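# Move one bread packet from tray onto each plate

## Task

Take bread packets off the tray and set exactly one lying flat on each of the plates, so two packets stay behind on the tray. The tray, the basket and the plates must end roughly where they started, with the basket still standing upright. At the finish, neither hand nor arm may be in contact with anything on the table.

## Robot and tools

Robot: two arms. left_arm ends in a left hand and sits on the +y side; right_arm ends in a right hand. Calibrated base positions in the scene frame: left_arm (+0.012, +0.305, +0.023) m, right_arm (+0.049, -0.253, +0.026) m, each turned only slightly about z. A camera stand behind the arms is fixed to the floor.

Frames. Scene frame: origin at table-top height halfway between the nominal bases, +x pointing out over the table, +z up, +y toward left_arm. Fixed cameras and the table use it. Everything about a hand (reported poses, targets, offsets, wrist camera poses) uses that arm's own base frame. Hand point: rigidly attached to the palm, 0.05 m in front of it and 0.15 m from the wrist flange. Its +z runs along the straight fingers, +y comes out of the palm, +x crosses the palm away from the thumb on the right hand and toward the thumb on the left hand. Straight fingertips extend 0.06-0.07 m past the point, 0.06 m behind it along -y. A wrist bracket on the little-finger side can strike objects.

A row is 28 numbers, each in [-1, 1], always for both arms: left dx, dy, dz, rx, ry, rz; left hand little, ring, middle, index, thumb_bend, thumb_turn, force_limit, speed; then the same 14 for the right arm. dx..rz are offsets, not poses: they move the hand point away from its Hand target as it was when the action began, along the arm's base axes, and the rotation (rx, ry, rz as one rotation vector) turns about that Hand target's position. Scale: 1.0 equals 0.6 m or 180 degrees. Every row in an action counts from that same starting target, and the next call counts from the new one, so repeated offsets add up. Six zeros re-request the current Hand target. Orientation is clipped to within 40 degrees of the measured one each step.

Hand numbers are absolute targets. Fingers and thumb_bend: -1 straight, +1 curled/bent. thumb_turn: -1 beside the palm, +1 across in front of it. force_limit: -1 about 0 N up to +1 at 10 N at the fingertip (15 N for the two thumb motors). speed: near zero at -1, rising to full at +0.48 and above. For a soft grip, close at speed -0.94 or lower. With the thumb turned across, the hand encloses objects roughly 0.035-0.065 m thick. There is no 'unchanged' value: to keep a hand as it is, resend the eight hand numbers of the last row it executed; if none has run yet, use its hand_measured, hand_force_limit and hand_speed. Closing the hand on the other hand's fingers counts as the arms pressing together.

Tools.
execute_actions(actions, cameras): actions is a list of actions; each action is up to 15 rows at 1/30 s each, and a short action repeats its last row to fill 15. cameras lists camera names, ["all"] or []; images come by default only with an empty actions list.
move(target, speed, blend, blocking, cameras): target is one 28-number row or a list of up to 15 rows, all offsets from the same starting Hand targets (not chained). speed is the path top speed in m/s, 0.002 to 4.3, default 0.25 (turns up to twice that in rad/s), one value or one per target. blend, in metres, rounds corners between listed targets; 0 stops at each. blocking=false returns after about 0.5 s while the move continues. Paths are straight, last at least 0.5 s and at most 10 s, and do not avoid obstacles or the other arm. Hand number changes are applied when a target is reached.
wait(seconds 0-10, cameras): lets time pass with commands held.
stop(cameras): brakes a running move.
zoom_image(camera, region [x0, y0, x1, y1] pixels, at most 504 by 504): enlarges part of the latest image of cam_high, cam_low, cam_left_wrist or cam_right_wrist.
show_instructions(): shows reference pages.
finished_scene(scene): closes the scene, irreversibly.

Results. end_effector_position (m) and end_effector_quat_wxyz in the arm's base frame; Hand target is the last commanded pose after clipping, the origin for the next offsets. Joint positions, velocities and torques are listed per arm. hand_measured, hand_stopped_by (moving, target, force, stalled, fault) and hand_load_n (N, positive when the finger is pushed open) each give six values in motor order. A grip that slipped shows as load falling near zero. move adds a 'move:' line such as done, off_target, moving, held or fault, plus limits (paced, held). Images: cam_high, cam_low, cam_left_wrist, cam_right_wrist, each 896x504.

Cautions. Arms often rest 1-3 cm (up to 5 cm) short, usually low; resend the missing distance as an offset. Slow down near contact and do not aim far beyond a surface. Keep paths away from an arm's own base. Keep the arms from colliding. Do not drop packets, release moving ones, slam, or push hard; nothing may leave the table. Stretched arms, loads and unreachable targets heat motors: MOTOR HOT appears at 85 °C and the arm collapses at 100 °C. Loose items may occasionally be nudged by outside disturbances.

Each tool is called after ">>>" by a JSON object that holds its "name" and its "arguments", one argument or row to a line.

Reference images:

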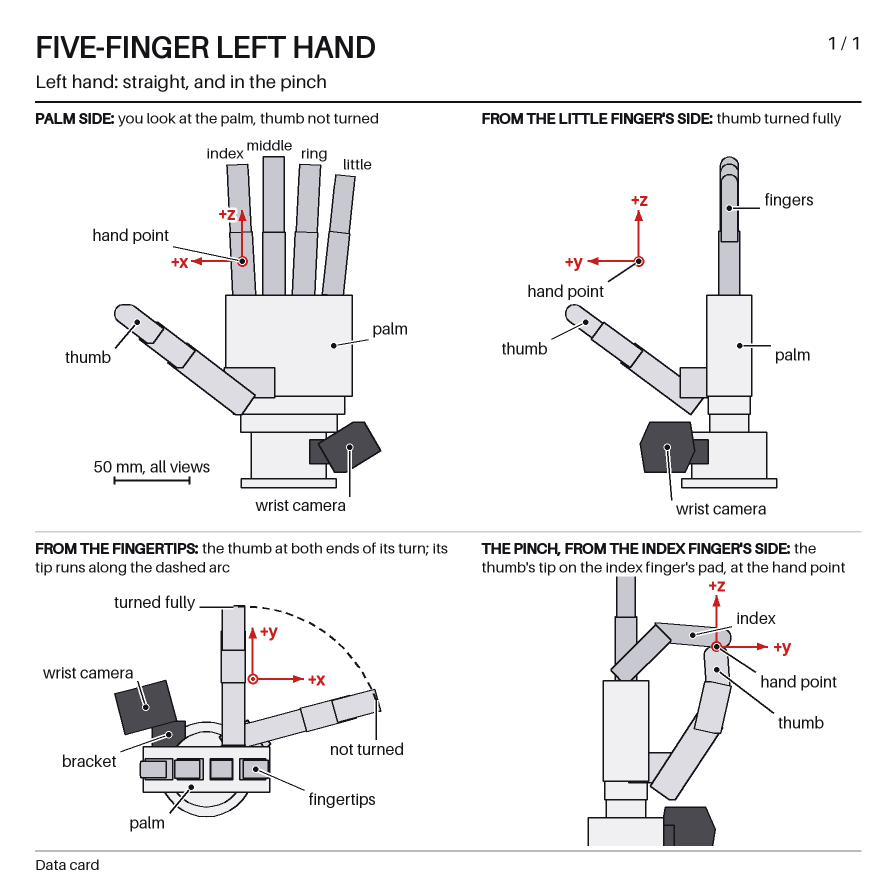

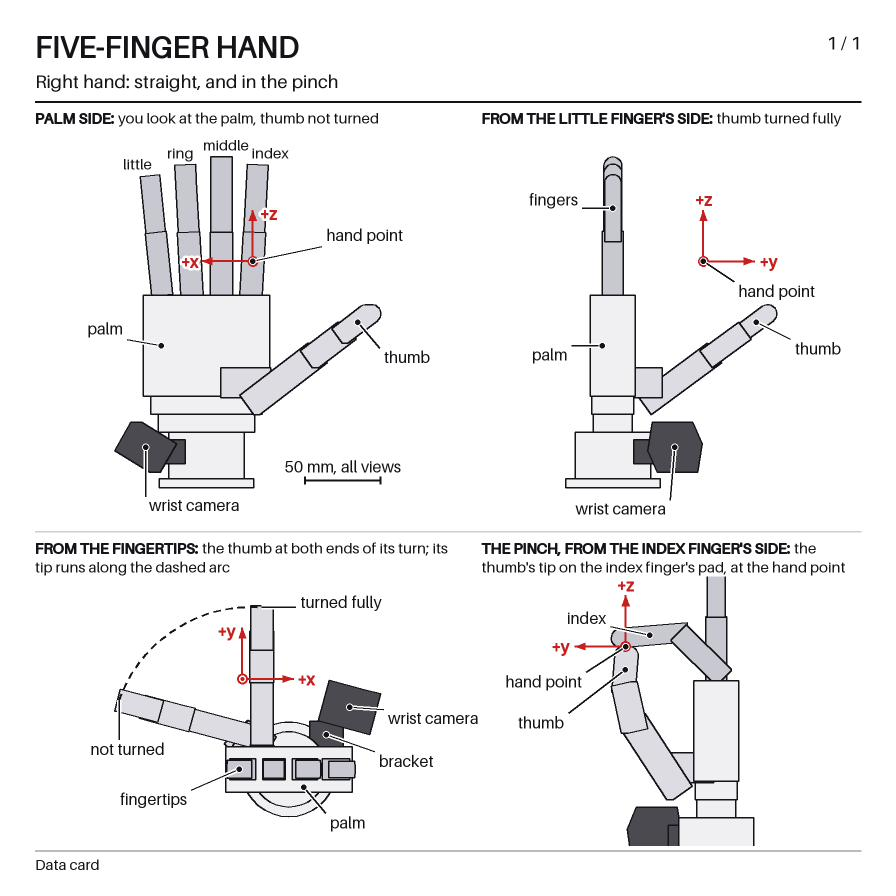

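## Session

>>> {"name": "execute_actions", "arguments": {
  "actions": []
}}

Scene clock: 0.00 s.
left_arm: end_effector_position=(+0.6429, -0.1613, +0.2298) hand_measured=(-1.000, -1.000, -1.000, -1.000, -1.000, -1.000) hand_load_n=(+0.0, +0.0, +0.0, +0.0, +0.0, +0.0) hand_stopped_by=(target, target, target, target, target, target) hand_force_limit=0.00 hand_speed=-0.80 end_effector_quat_wxyz=(+0.330, -0.120, +0.713, -0.607) | right_arm: end_effector_position=(+0.3450, +0.2042, +0.1367) hand_measured=(-1.000, -1.000, -1.000, -1.000, -1.000, -1.000) hand_load_n=(+0.0, +0.0, +0.0, +0.0, +0.0, +0.0) hand_stopped_by=(target, target, target, target, target, target) hand_force_limit=0.00 hand_speed=-0.80 end_effector_quat_wxyz=(+0.562, +0.716, +0.258, +0.324)
Joint positions: left_arm=[-0.009 1.67 1.152 0.443 0.896 0.39] | right_arm=[1.032 1.959 1.101 -1.504 1.343 -0.589]
Joint velocities: within noise
Joint torques (N m): no reading
Motor temperatures (°C): left_arm=[27 27 28 31 30 24] | right_arm=[32 35 22 24 23 25]
Heat: left arm: hottest wrist pitch 31 °C; right arm: hottest shoulder 35 °C.
Hand target: left_arm +0.6489, -0.1614, +0.2334; +0.334, -0.117, +0.712, -0.607 | right_arm +0.3467, +0.2072, +0.1371; +0.560, +0.717, +0.256, +0.326

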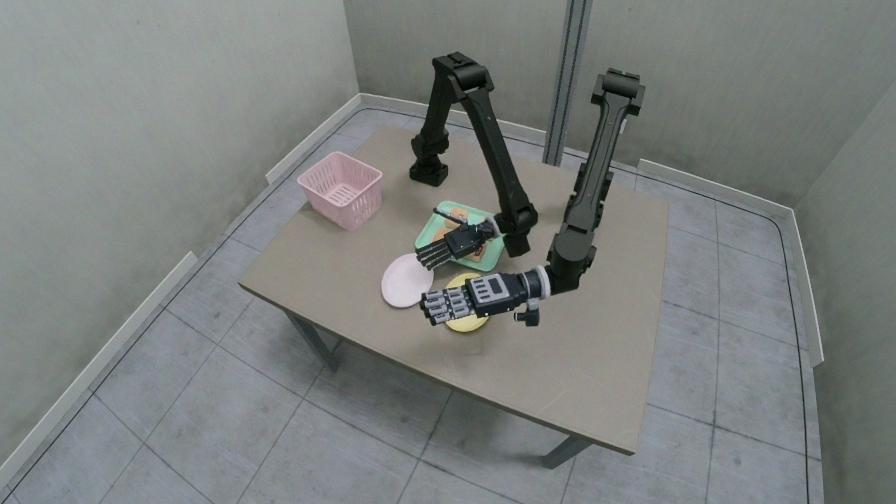

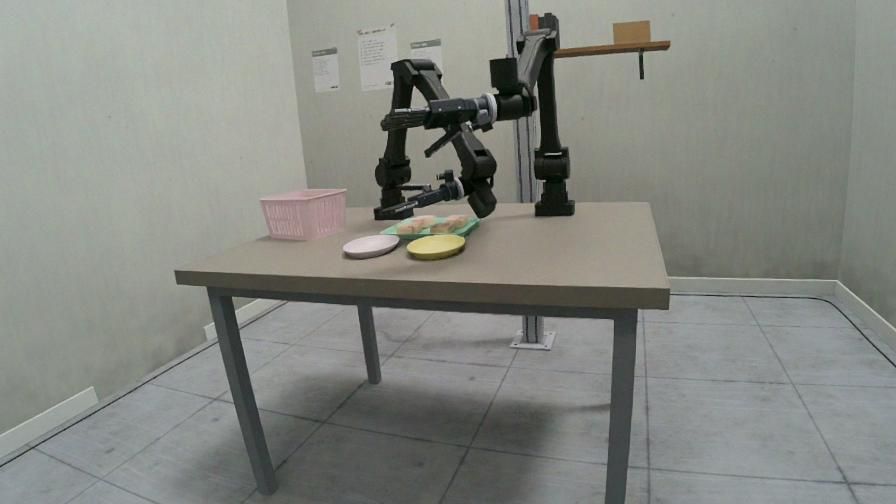

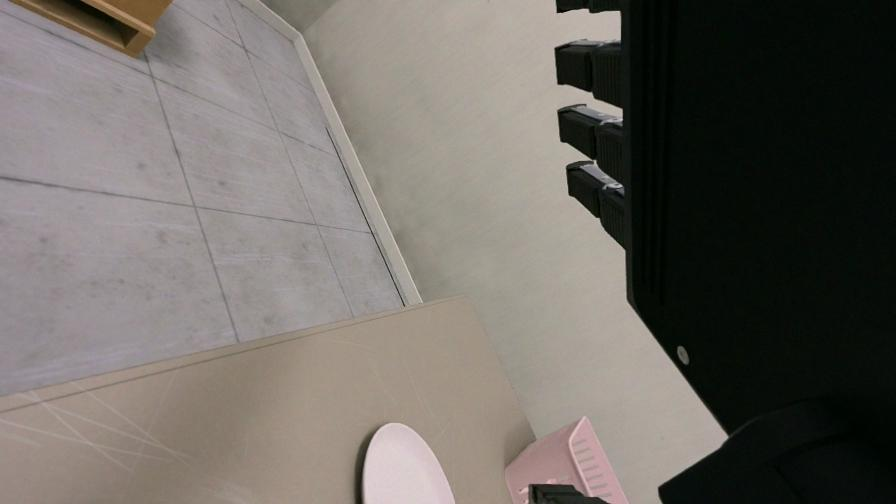

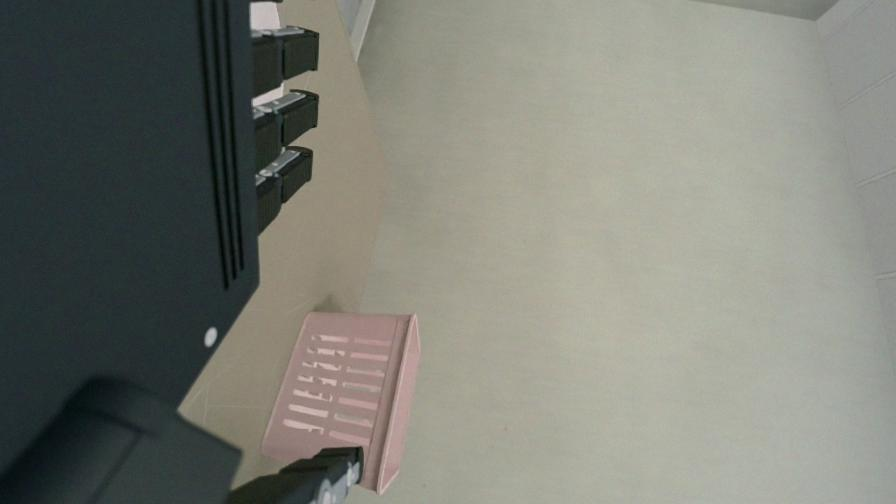

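>>> {"name": "zoom_image", "arguments": {
  "camera": "cam_high",
  "region": [290, 140, 560, 350]
}}

>>> {"name": "zoom_image", "arguments": {
  "camera": "cam_low",
  "region": [320, 150, 520, 270]
}}

Scaled by 1.867.

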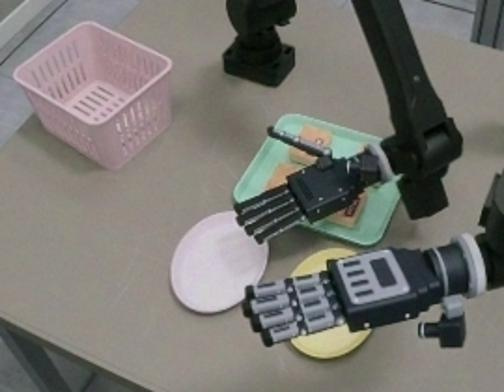

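Scaled by 2.520.

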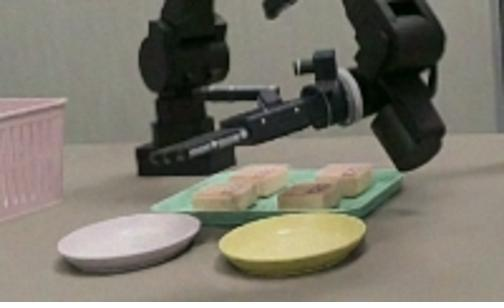

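>>> {"name": "move", "arguments": {
  "target": [0,0,0,0,0,0,-1,-1,-1,-1,-1,-1,0,-0.8, 0,0,0.33,0,0,0,-1,-1,-1,-1,-1,-1,0,-0.8],
  "cameras": ["cam_high"]
}}

Scene clock: 43.80 s.
left_arm: end_effector_position=(+0.6429, -0.1613, +0.2298) hand_measured=(-1.000, -1.000, -1.000, -1.000, -1.000, -1.000) hand_load_n=(+0.0, +0.0, +0.0, +0.0, +0.0, +0.0) hand_stopped_by=(target, target, target, target, target, target) hand_force_limit=0.00 hand_speed=-0.80 end_effector_quat_wxyz=(+0.330, -0.120, +0.713, -0.607) | right_arm: end_effector_position=(+0.3443, +0.1970, +0.3264) hand_measured=(-1.000, -1.000, -1.000, -1.000, -1.000, -1.000) hand_load_n=(+0.0, +0.0, +0.0, +0.0, +0.0, +0.0) hand_stopped_by=(target, target, target, target, target, target) hand_force_limit=0.00 hand_speed=-0.80 end_effector_quat_wxyz=(+0.537, +0.718, +0.284, +0.340)
Joint positions: left_arm=[-0.009 1.67 1.152 0.443 0.896 0.39] | right_arm=[1.038 1.544 1.188 -1.67 1.356 -0.918]
Joint torques (N m): left_arm=[0.09 -14.1 10.81 2.03 0.07 -0.01] | right_arm=[0.62 -11.16 8.99 -0.5 0.91 -0.03]
Motor temperatures (°C): left_arm=[27 28 35 31 29 24] | right_arm=[31 37 23 24 24 25]
Heat: left arm: hottest elbow 35 °C; right arm: hottest shoulder 37 °C.
Hand target: left_arm +0.6489, -0.1614, +0.2334; +0.334, -0.117, +0.712, -0.607 | right_arm +0.3468, +0.2071, +0.3350; +0.560, +0.717, +0.256, +0.325
Off the commanded pose: left_arm 0.007 m, 1 deg | right_arm 0.014 m, 5 deg.
joint sent to its limit (right arm) — joint 4 (wrist pitch), lower limit. The joint targets are off in orientation, not in position.
move: off_target (right_arm)
Images, in order (width x height): cam_high 896x504.

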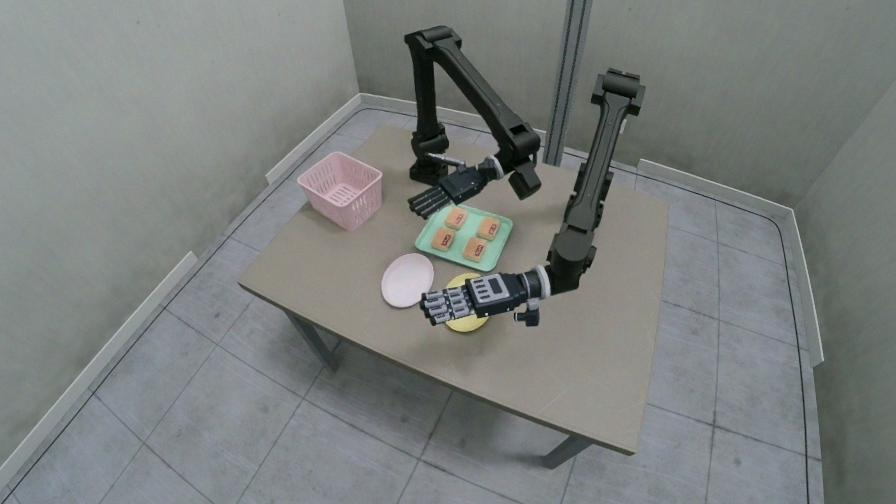

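>>> {"name": "zoom_image", "arguments": {
  "camera": "cam_high",
  "region": [370, 190, 530, 340]
}}

Scaled by 3.150.

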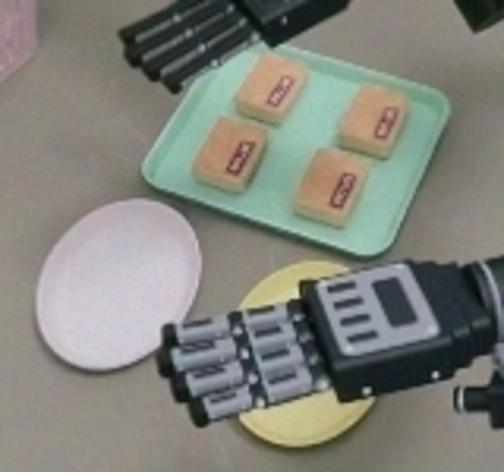

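>>> {"name": "zoom_image", "arguments": {
  "camera": "cam_high",
  "region": [410, 200, 520, 275]
}}

>>> {"name": "zoom_image", "arguments": {
  "camera": "cam_low",
  "region": [370, 195, 490, 265]
}}

Scaled by 4.582.

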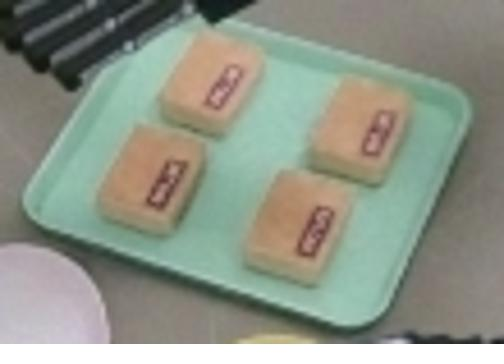

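This scene's latest camera images include none from cam_low. They are from: cam_high. cam_low's image comes with the result of a call that names it in "cameras".

>>> {"name": "move", "arguments": {
  "target": [0,0,0,0,0,0,-1,-1,-1,-1,-1,-1,0,-0.8, 0.058,-0.567,0,0,0,-0.278,-1,-1,-1,-1,-1,-1,0,-0.8],
  "cameras": ["cam_high"]
}}

Scene clock: 78.17 s.
left_arm: end_effector_position=(+0.6429, -0.1613, +0.2298) hand_measured=(-1.000, -1.000, -1.000, -1.000, -1.000, -1.000) hand_load_n=(+0.0, +0.0, +0.0, +0.0, +0.0, +0.0) hand_stopped_by=(target, target, target, target, target, target) hand_force_limit=0.00 hand_speed=-0.80 end_effector_quat_wxyz=(+0.330, -0.120, +0.713, -0.607) | right_arm: end_effector_position=(+0.3704, -0.1344, +0.3287) hand_measured=(-1.000, -1.000, -1.000, -1.000, -1.000, -1.000) hand_load_n=(+0.0, +0.0, +0.0, +0.0, +0.0, +0.0) hand_stopped_by=(target, target, target, target, target, target) hand_force_limit=0.00 hand_speed=-0.80 end_effector_quat_wxyz=(+0.630, +0.771, -0.044, +0.087)
Joint positions: left_arm=[-0.009 1.67 1.152 0.443 0.896 0.39] | right_arm=[0.174 1.533 1.183 -1.67 1.356 -0.919]
Joint torques (N m): left_arm=[0.03 -14.33 10.82 2.03 0.08 -0.01] | right_arm=[-0.09 -10.23 9.43 -0.47 0.91 -0.03]
Motor temperatures (°C): left_arm=[27 29 37 31 29 24] | right_arm=[31 37 30 24 25 24]
Heat: left arm: hottest elbow 37 °C; right arm: hottest shoulder 37 °C.
Hand target: left_arm +0.6489, -0.1614, +0.2334; +0.334, -0.117, +0.712, -0.607 | right_arm +0.3817, -0.1331, +0.3351; +0.645, +0.758, -0.071, +0.058
Off the commanded pose: left_arm 0.007 m, 1 deg | right_arm 0.013 m, 5 deg.
joint sent to its limit (right arm) — joint 4 (wrist pitch), lower limit. The joint targets are off in orientation, not in position.
move: off_target (right_arm)
Images, in order (width x height): cam_high 896x504.

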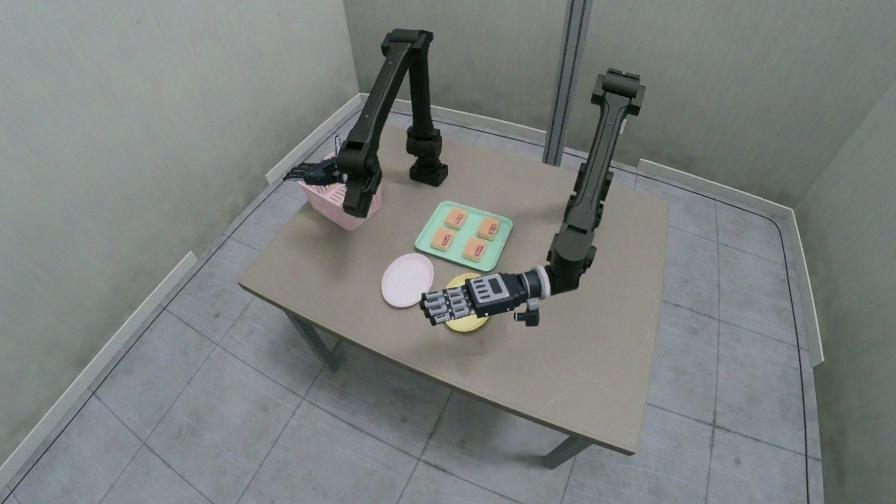

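>>> {"name": "move", "arguments": {
  "target": [-0.538,-0.177,-0.105,0.144,0.171,-0.1335,1,1,-0.4,-0.4,-1,1,0,0, 0,0,0,0,0,0,-1,-1,-1,-1,-1,-1,0,-0.8],
  "cameras": ["all"]
}}

Scene clock: 81.97 s.
left_arm: end_effector_position=(+0.3347, -0.2668, +0.1731) hand_measured=(+1.000, +1.000, -0.400, -0.400, -1.000, +1.000) hand_load_n=(+0.0, +0.0, +0.0, +0.0, +0.0, +0.0) hand_stopped_by=(target, target, target, target, target, target) hand_force_limit=0.00 hand_speed=0.00 end_effector_quat_wxyz=(+0.027, -0.053, +0.895, -0.442) | right_arm: end_effector_position=(+0.3704, -0.1344, +0.3287) hand_measured=(-1.000, -1.000, -1.000, -1.000, -1.000, -1.000) hand_load_n=(+0.0, +0.0, +0.0, +0.0, +0.0, +0.0) hand_stopped_by=(target, target, target, target, target, target) hand_force_limit=0.00 hand_speed=-0.80 end_effector_quat_wxyz=(+0.630, +0.771, -0.044, +0.087)
Joint positions: left_arm=[-0.394 1.27 0.975 -0.703 0.763 0.823] | right_arm=[0.174 1.533 1.183 -1.67 1.356 -0.919]
Joint torques (N m): left_arm=[-0.97 -9.05 8.65 0.69 0.4 0.07] | right_arm=[-0.09 -10.29 9.43 -0.47 0.91 -0.03]
Heat: left arm: hottest elbow 37 °C; right arm: hottest shoulder 37 °C.
Hand target: left_arm +0.3261, -0.2676, +0.1703; +0.022, -0.048, +0.897, -0.438 | right_arm +0.3817, -0.1331, +0.3351; +0.645, +0.758, -0.071, +0.058
Off the commanded pose: left_arm 0.009 m, 1 deg | right_arm 0.013 m, 5 deg.
joint sent to its limit (right arm) — joint 4 (wrist pitch), lower limit. The joint targets are off in orientation, not in position.
move: off_target (right_arm)
camera_calibration:
cam_left_wrist: T_world_to_cam=[[-0.182239, -0.624531, 0.759441, -0.235868], [-0.913598, 0.393087, 0.104026, 0.397837], [-0.363494, -0.674866, -0.642206, 0.165314], [0, 0, 0, 1]] pos_world=[0.38057, -0.192127, 0.243908]
cam_right_wrist: T_world_to_cam=[[0.0773308, -0.144659, 0.986455, -0.377123], [-0.888251, 0.439361, 0.134062, 0.342184], [-0.452803, -0.886587, -0.094517, 0.199623], [0, 0, 0, 1]] pos_world=[0.423498, -0.0279136, 0.345009]

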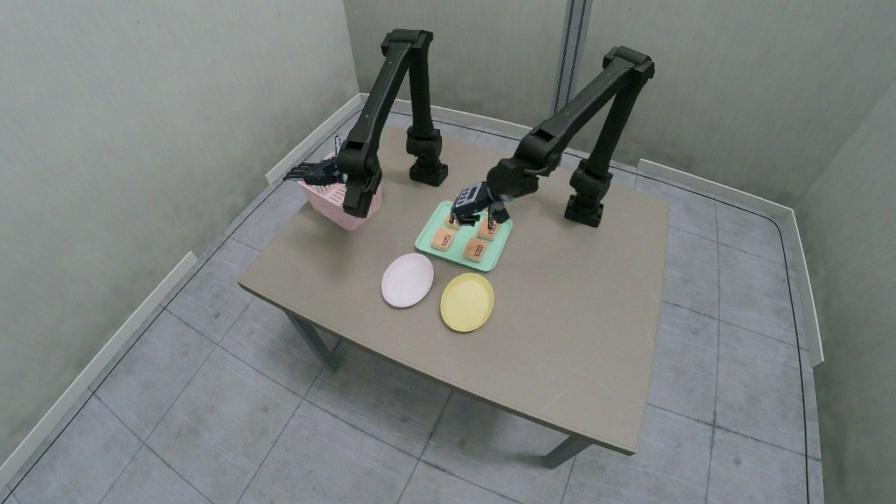

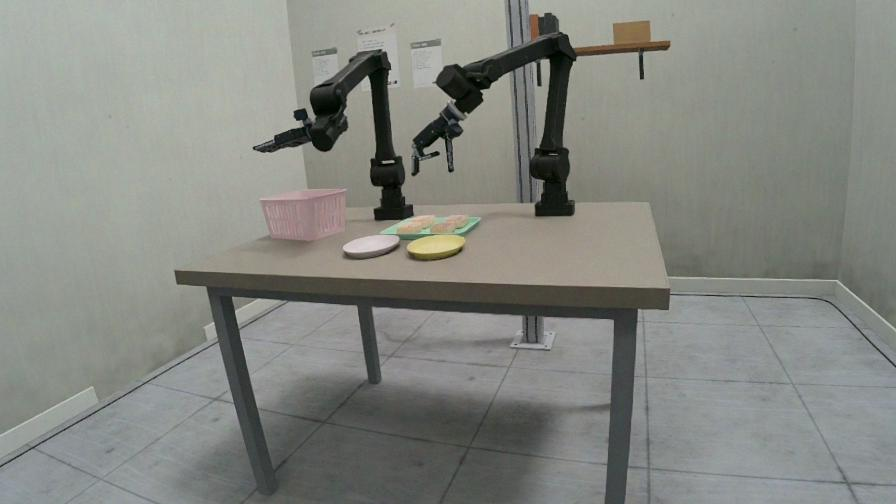

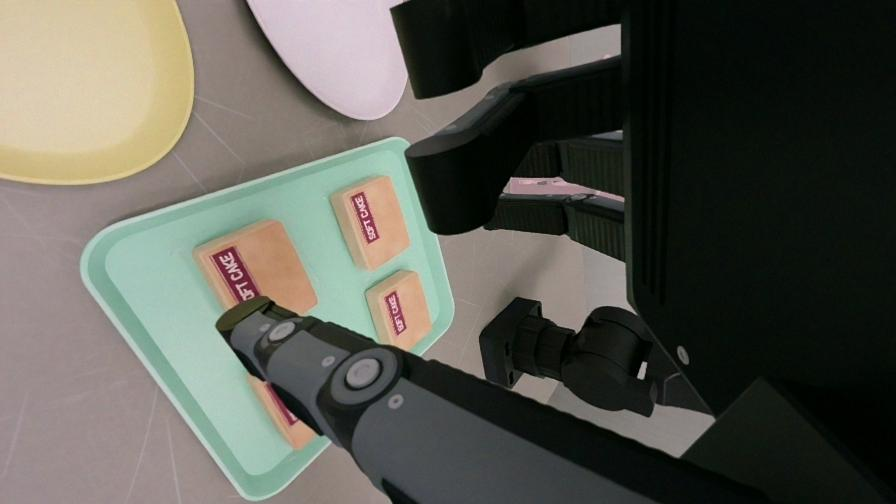

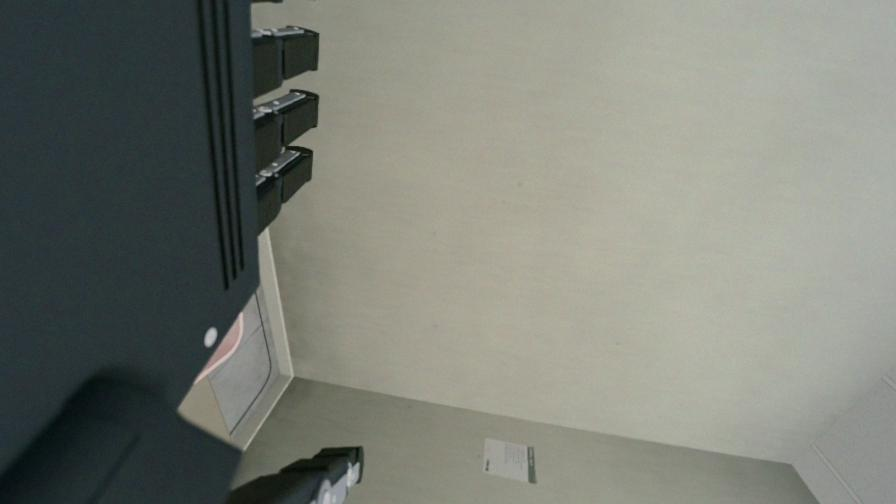

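>>> {"name": "zoom_image", "arguments": {
  "camera": "cam_left_wrist",
  "region": [170, 150, 470, 450]
}}

Scaled by 1.680.

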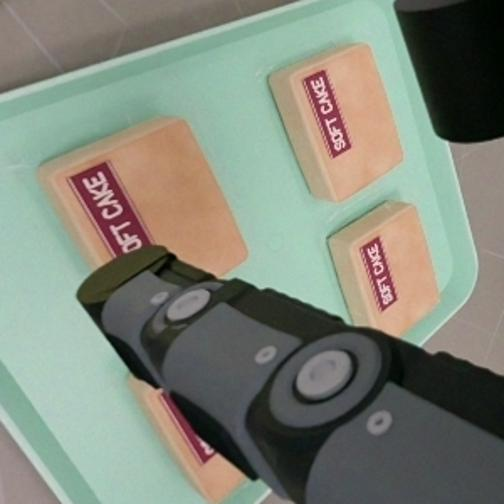

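>>> {"name": "move", "arguments": {
  "target": [-0.067,-0.010,-0.167,0,0,-0.011,1,1,-0.4,-0.4,-1,1,0,0, 0,0,0,0,0,0,-1,-1,-1,-1,-1,-1,0,-0.8],
  "cameras": ["cam_high","cam_low","cam_left_wrist"]
}}

>>> {"name": "zoom_image", "arguments": {
  "camera": "cam_low",
  "region": [370, 130, 530, 270]
}}

>>> {"name": "zoom_image", "arguments": {
  "camera": "cam_left_wrist",
  "region": [150, 50, 550, 450]
}}

>>> {"name": "zoom_image", "arguments": {
  "camera": "cam_high",
  "region": [400, 160, 540, 280]
}}

Scene clock: 93.60 s.
left_arm: end_effector_position=(+0.2914, -0.2696, +0.0787) hand_measured=(+1.000, +1.000, -0.400, -0.400, -1.000, +1.000) hand_load_n=(+0.5, +0.0, +0.0, +0.0, +0.0, +0.0) hand_stopped_by=(target, target, target, target, target, target) hand_force_limit=0.00 hand_speed=0.00 end_effector_quat_wxyz=(+0.024, -0.029, +0.897, -0.441) | right_arm: end_effector_position=(+0.3704, -0.1344, +0.3287) hand_measured=(-1.000, -1.000, -1.000, -1.000, -1.000, -1.000) hand_load_n=(+0.0, +0.0, +0.0, +0.0, +0.0, +0.0) hand_stopped_by=(target, target, target, target, target, target) hand_force_limit=0.00 hand_speed=-0.80 end_effector_quat_wxyz=(+0.630, +0.771, -0.044, +0.087)
Joint positions: left_arm=[-0.45 1.292 0.721 -0.413 0.75 0.819] | right_arm=[0.174 1.533 1.183 -1.67 1.356 -0.919]
Joint torques (N m): left_arm=[-1.32 -6.42 7.77 2.06 0.37 -0.16] | right_arm=[-0.09 -10.23 9.43 -0.46 0.91 -0.02]
Heat: left arm: hottest elbow 36 °C; right arm: hottest shoulder 37 °C.
Hand target: left_arm +0.2859, -0.2737, +0.0702; +0.014, -0.032, +0.898, -0.438 | right_arm +0.3817, -0.1331, +0.3351; +0.645, +0.758, -0.071, +0.058
Off the commanded pose: left_arm 0.011 m, 1 deg | right_arm 0.013 m, 5 deg.
joint sent to its limit (right arm) — joint 4 (wrist pitch), lower limit. The joint targets are off in orientation, not in position.
move: off_target (left_arm, right_arm)
camera_calibration:
cam_left_wrist: T_world_to_cam=[[-0.222081, -0.618192, 0.754002, -0.159977], [-0.895767, 0.434768, 0.092622, 0.376174], [-0.385074, -0.65484, -0.650309, 0.0993608], [0, 0, 0, 1]] pos_world=[0.339697, -0.197379, 0.150396]
Images, in order (width x height): cam_high 896x504, cam_low 896x504, cam_left_wrist 896x504.

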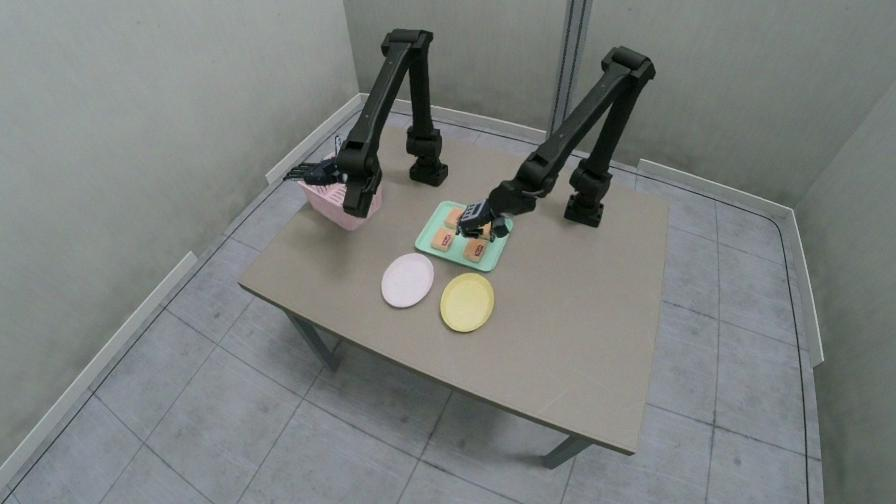

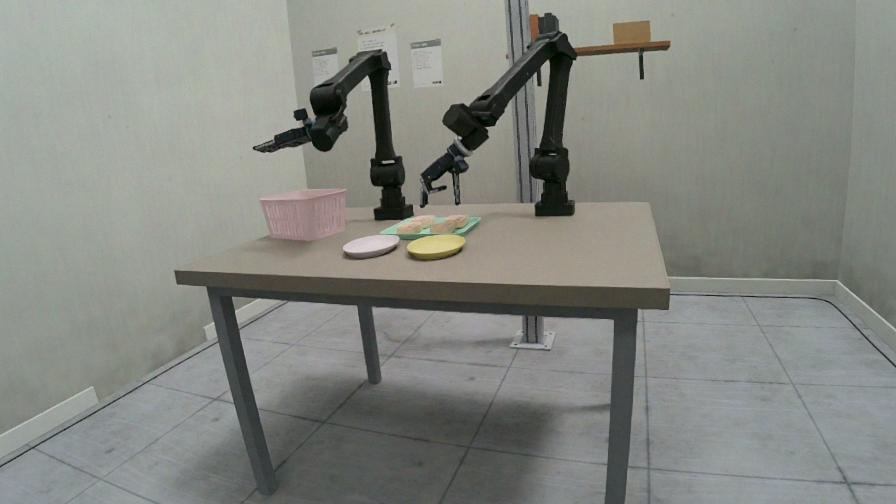

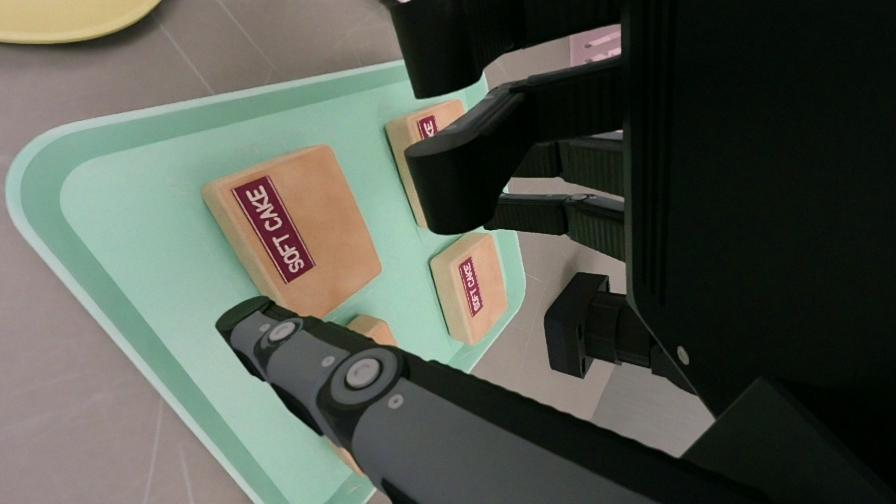

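Scaled by 3.150.

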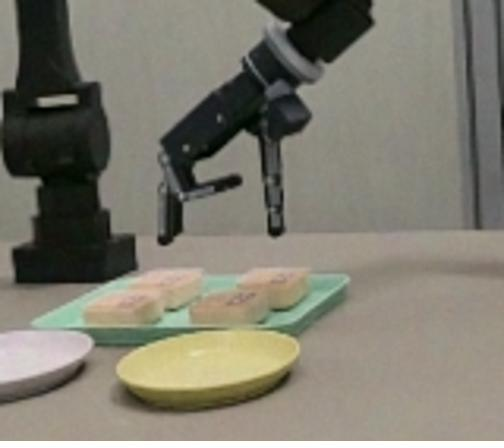

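Scaled by 1.260.

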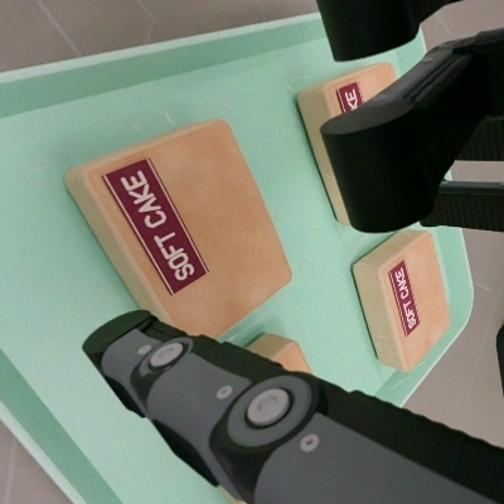

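Scaled by 3.600.

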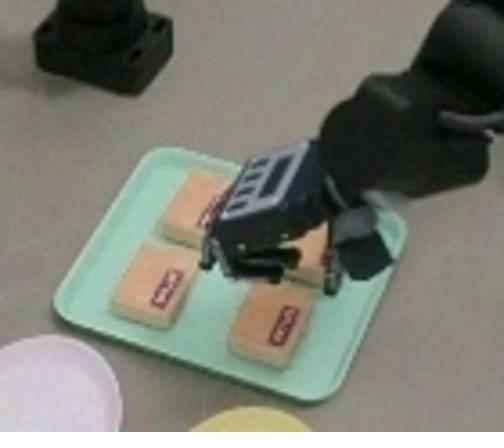

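>>> {"name": "move", "arguments": {
  "target": [0,0,-0.060,0,0,0,1,1,-0.4,-0.4,-1,1,0,0, 0,0,0,0,0,0,-1,-1,-1,-1,-1,-1,0,-0.8],
  "speed": 0.1,
  "cameras": ["cam_high","cam_low","cam_left_wrist"]
}}

>>> {"name": "zoom_image", "arguments": {
  "camera": "cam_low",
  "region": [370, 130, 530, 270]
}}

>>> {"name": "zoom_image", "arguments": {
  "camera": "cam_high",
  "region": [400, 160, 540, 280]
}}

Scene clock: 106.77 s.
left_arm: end_effector_position=(+0.2919, -0.2698, +0.0424) hand_measured=(+1.000, +1.000, -0.400, -0.400, -1.000, +1.000) hand_load_n=(+0.0, +0.0, +0.0, +0.0, +0.0, +0.0) hand_stopped_by=(target, target, target, target, target, target) hand_force_limit=0.00 hand_speed=0.00 end_effector_quat_wxyz=(+0.024, -0.029, +0.897, -0.441) | right_arm: end_effector_position=(+0.3704, -0.1344, +0.3287) hand_measured=(-1.000, -1.000, -1.000, -1.000, -1.000, -1.000) hand_load_n=(+0.0, +0.0, +0.0, +0.0, +0.0, +0.0) hand_stopped_by=(target, target, target, target, target, target) hand_force_limit=0.00 hand_speed=-0.80 end_effector_quat_wxyz=(+0.630, +0.771, -0.044, +0.087)
Joint positions: left_arm=[-0.45 1.366 0.672 -0.29 0.75 0.819] | right_arm=[0.174 1.533 1.183 -1.67 1.356 -0.919]
Joint torques (N m): left_arm=[-1.32 -6.77 7.24 2.02 0.38 -0.15] | right_arm=[-0.09 -10.17 9.43 -0.47 0.91 -0.03]
Heat: left arm: hottest elbow 35 °C; right arm: hottest shoulder 37 °C.
Hand target: left_arm +0.2858, -0.2737, +0.0342; +0.014, -0.032, +0.898, -0.438 | right_arm +0.3817, -0.1331, +0.3351; +0.645, +0.758, -0.071, +0.058
Off the commanded pose: left_arm 0.011 m, 1 deg | right_arm 0.013 m, 5 deg.
joint sent to its limit (right arm) — joint 4 (wrist pitch), lower limit. The joint targets are off in orientation, not in position.
move: off_target (left_arm, right_arm)
camera_calibration:
cam_left_wrist: T_world_to_cam=[[-0.221695, -0.618268, 0.754053, -0.132847], [-0.895862, 0.434515, 0.0928828, 0.380014], [-0.385074, -0.654936, -0.650213, 0.0758511], [0, 0, 0, 1]] pos_world=[0.340197, -0.19758, 0.114196]
Images, in order (width x height): cam_high 896x504, cam_low 896x504, cam_left_wrist 896x504.

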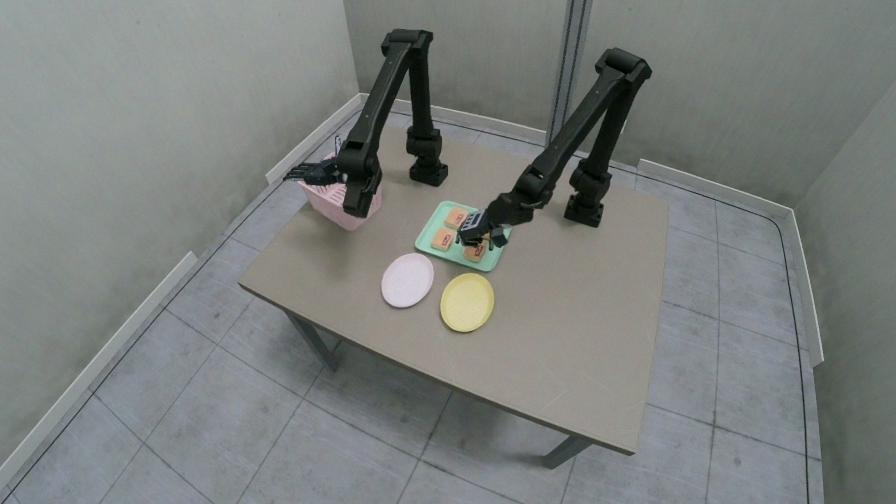

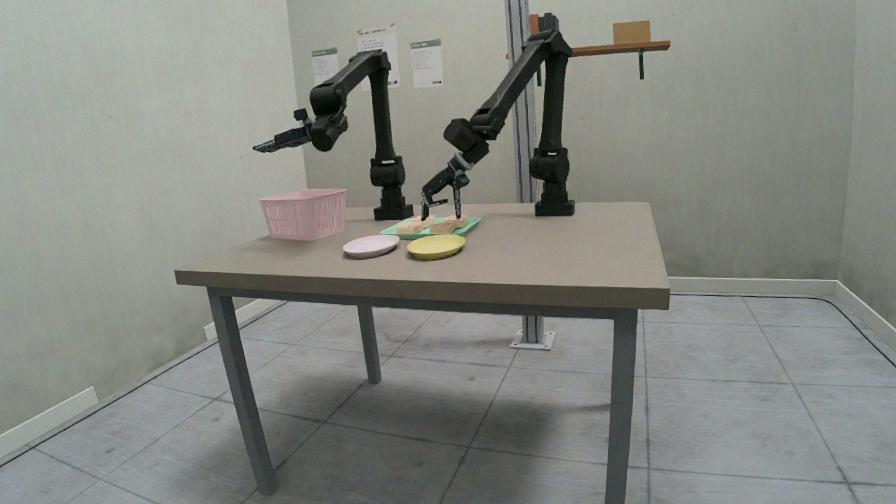

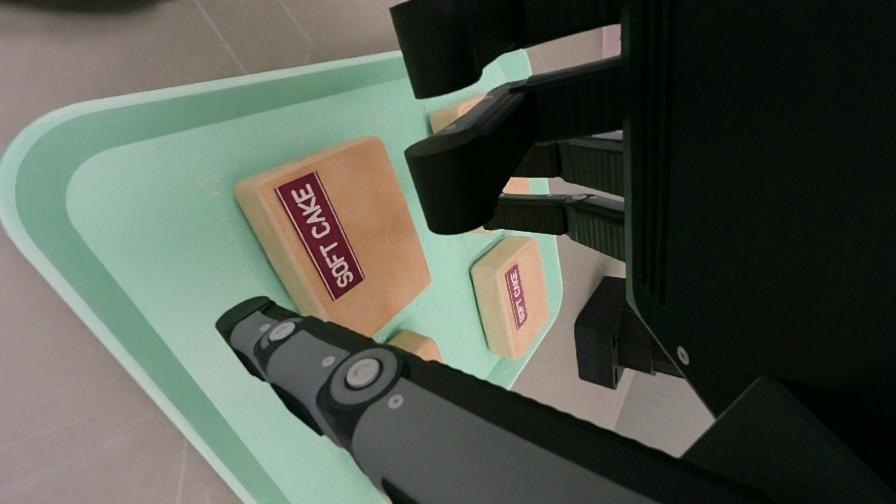

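Scaled by 3.150.

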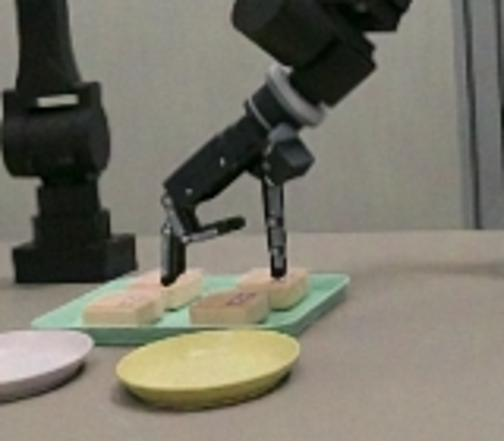

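Scaled by 3.600.

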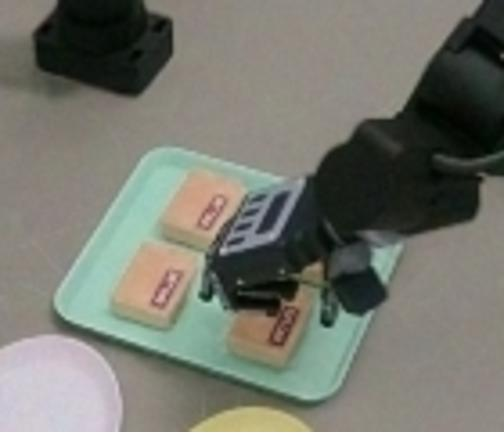

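>>> {"name": "move", "arguments": {
  "target": [0,0,-0.031,0,0,0,1,1,-0.4,-0.4,-1,1,0,0, 0,0,0,0,0,0,-1,-1,-1,-1,-1,-1,0,-0.8],
  "speed": 0.05,
  "cameras": ["cam_high","cam_low","cam_left_wrist"]
}}

>>> {"name": "zoom_image", "arguments": {
  "camera": "cam_low",
  "region": [370, 130, 530, 270]
}}

>>> {"name": "zoom_image", "arguments": {
  "camera": "cam_high",
  "region": [400, 160, 540, 280]
}}

Scene clock: 111.53 s.
left_arm: end_effector_position=(+0.2928, -0.2703, +0.0245) hand_measured=(+1.000, +1.000, -0.400, -0.400, -1.000, +1.000) hand_load_n=(+0.0, +0.0, +0.0, +0.0, +0.0, +0.0) hand_stopped_by=(target, target, target, target, target, target) hand_force_limit=0.00 hand_speed=0.00 end_effector_quat_wxyz=(+0.024, -0.029, +0.896, -0.442) | right_arm: end_effector_position=(+0.3704, -0.1344, +0.3287) hand_measured=(-1.000, -1.000, -1.000, -1.000, -1.000, -1.000) hand_load_n=(+0.0, +0.0, +0.0, +0.0, +0.0, +0.0) hand_stopped_by=(target, target, target, target, target, target) hand_force_limit=0.00 hand_speed=-0.80 end_effector_quat_wxyz=(+0.630, +0.771, -0.044, +0.087)
Joint positions: left_arm=[-0.45 1.41 0.651 -0.224 0.75 0.819] | right_arm=[0.174 1.533 1.183 -1.67 1.356 -0.919]
Joint torques (N m): left_arm=[-1.26 -6.95 6.8 1.94 0.37 -0.14] | right_arm=[-0.15 -10.17 9.42 -0.49 0.91 -0.03]
Heat: left arm: hottest elbow 35 °C; right arm: hottest shoulder 37 °C.
Hand target: left_arm +0.2859, -0.2737, +0.0156; +0.014, -0.032, +0.898, -0.438 | right_arm +0.3817, -0.1331, +0.3351; +0.645, +0.758, -0.071, +0.058
Off the commanded pose: left_arm 0.012 m, 1 deg | right_arm 0.013 m, 5 deg.
joint sent to its limit (right arm) — joint 4 (wrist pitch), lower limit. The joint targets are off in orientation, not in position.
move: off_target (left_arm, right_arm)
camera_calibration:
cam_left_wrist: T_world_to_cam=[[-0.222967, -0.617592, 0.754232, -0.11889], [-0.896025, 0.434584, 0.0909696, 0.382731], [-0.38396, -0.655528, -0.650276, 0.0637273], [0, 0, 0, 1]] pos_world=[0.340897, -0.19798, 0.0962941]
Images, in order (width x height): cam_high 896x504, cam_low 896x504, cam_left_wrist 896x504.

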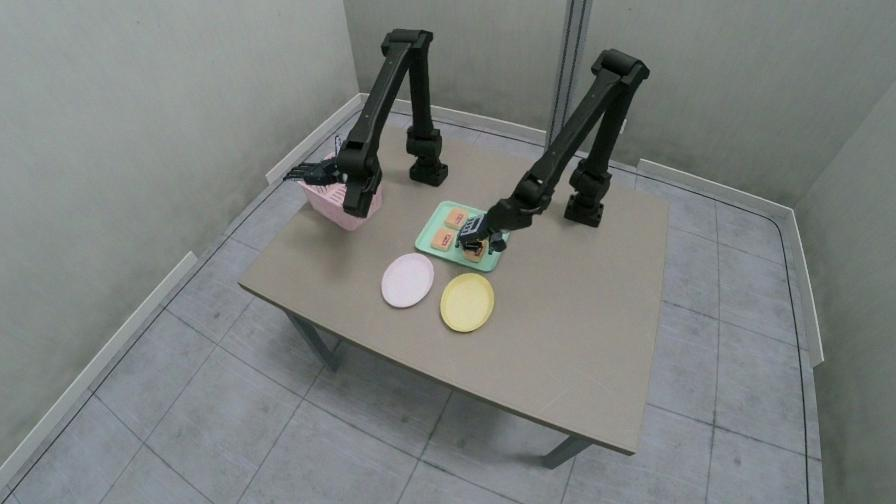

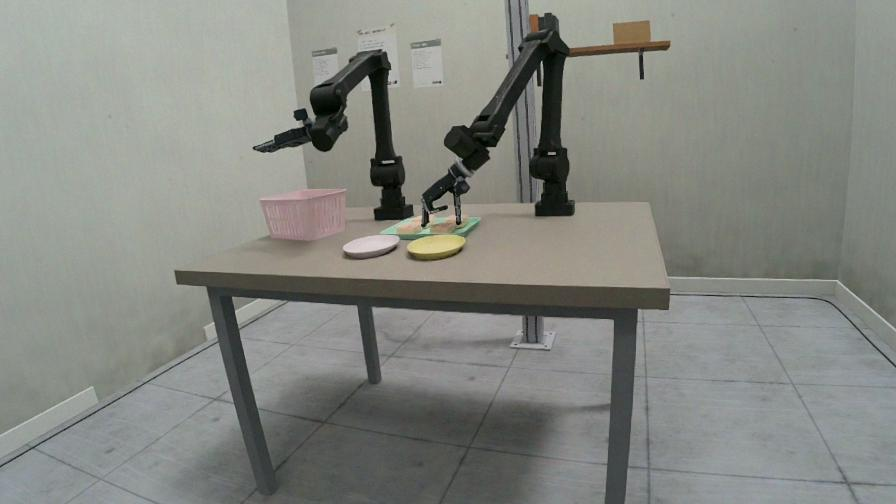

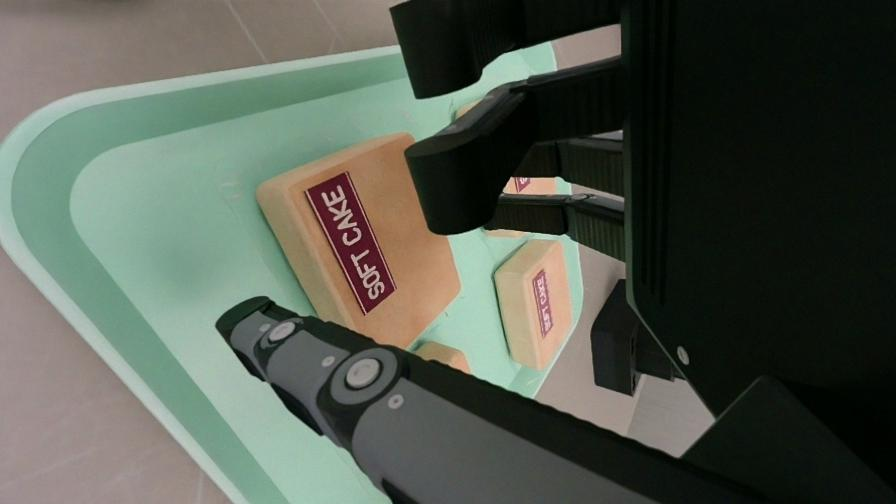

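Scaled by 3.150.

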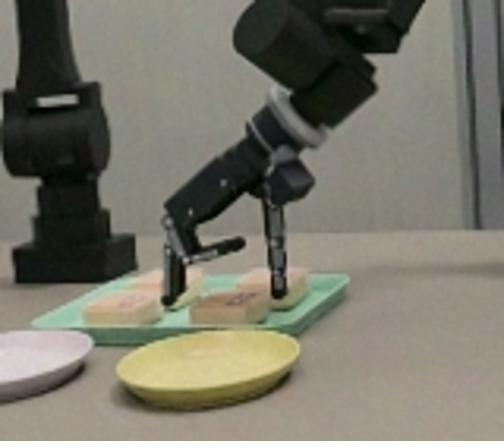

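Scaled by 3.600.

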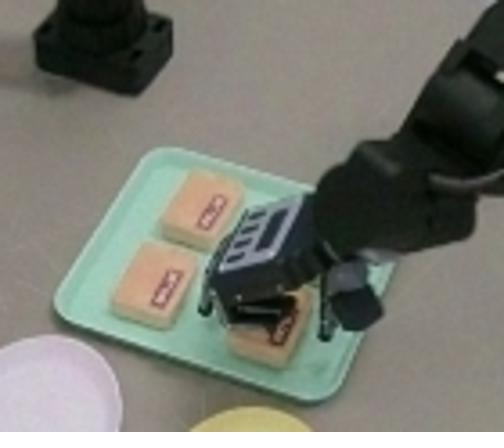

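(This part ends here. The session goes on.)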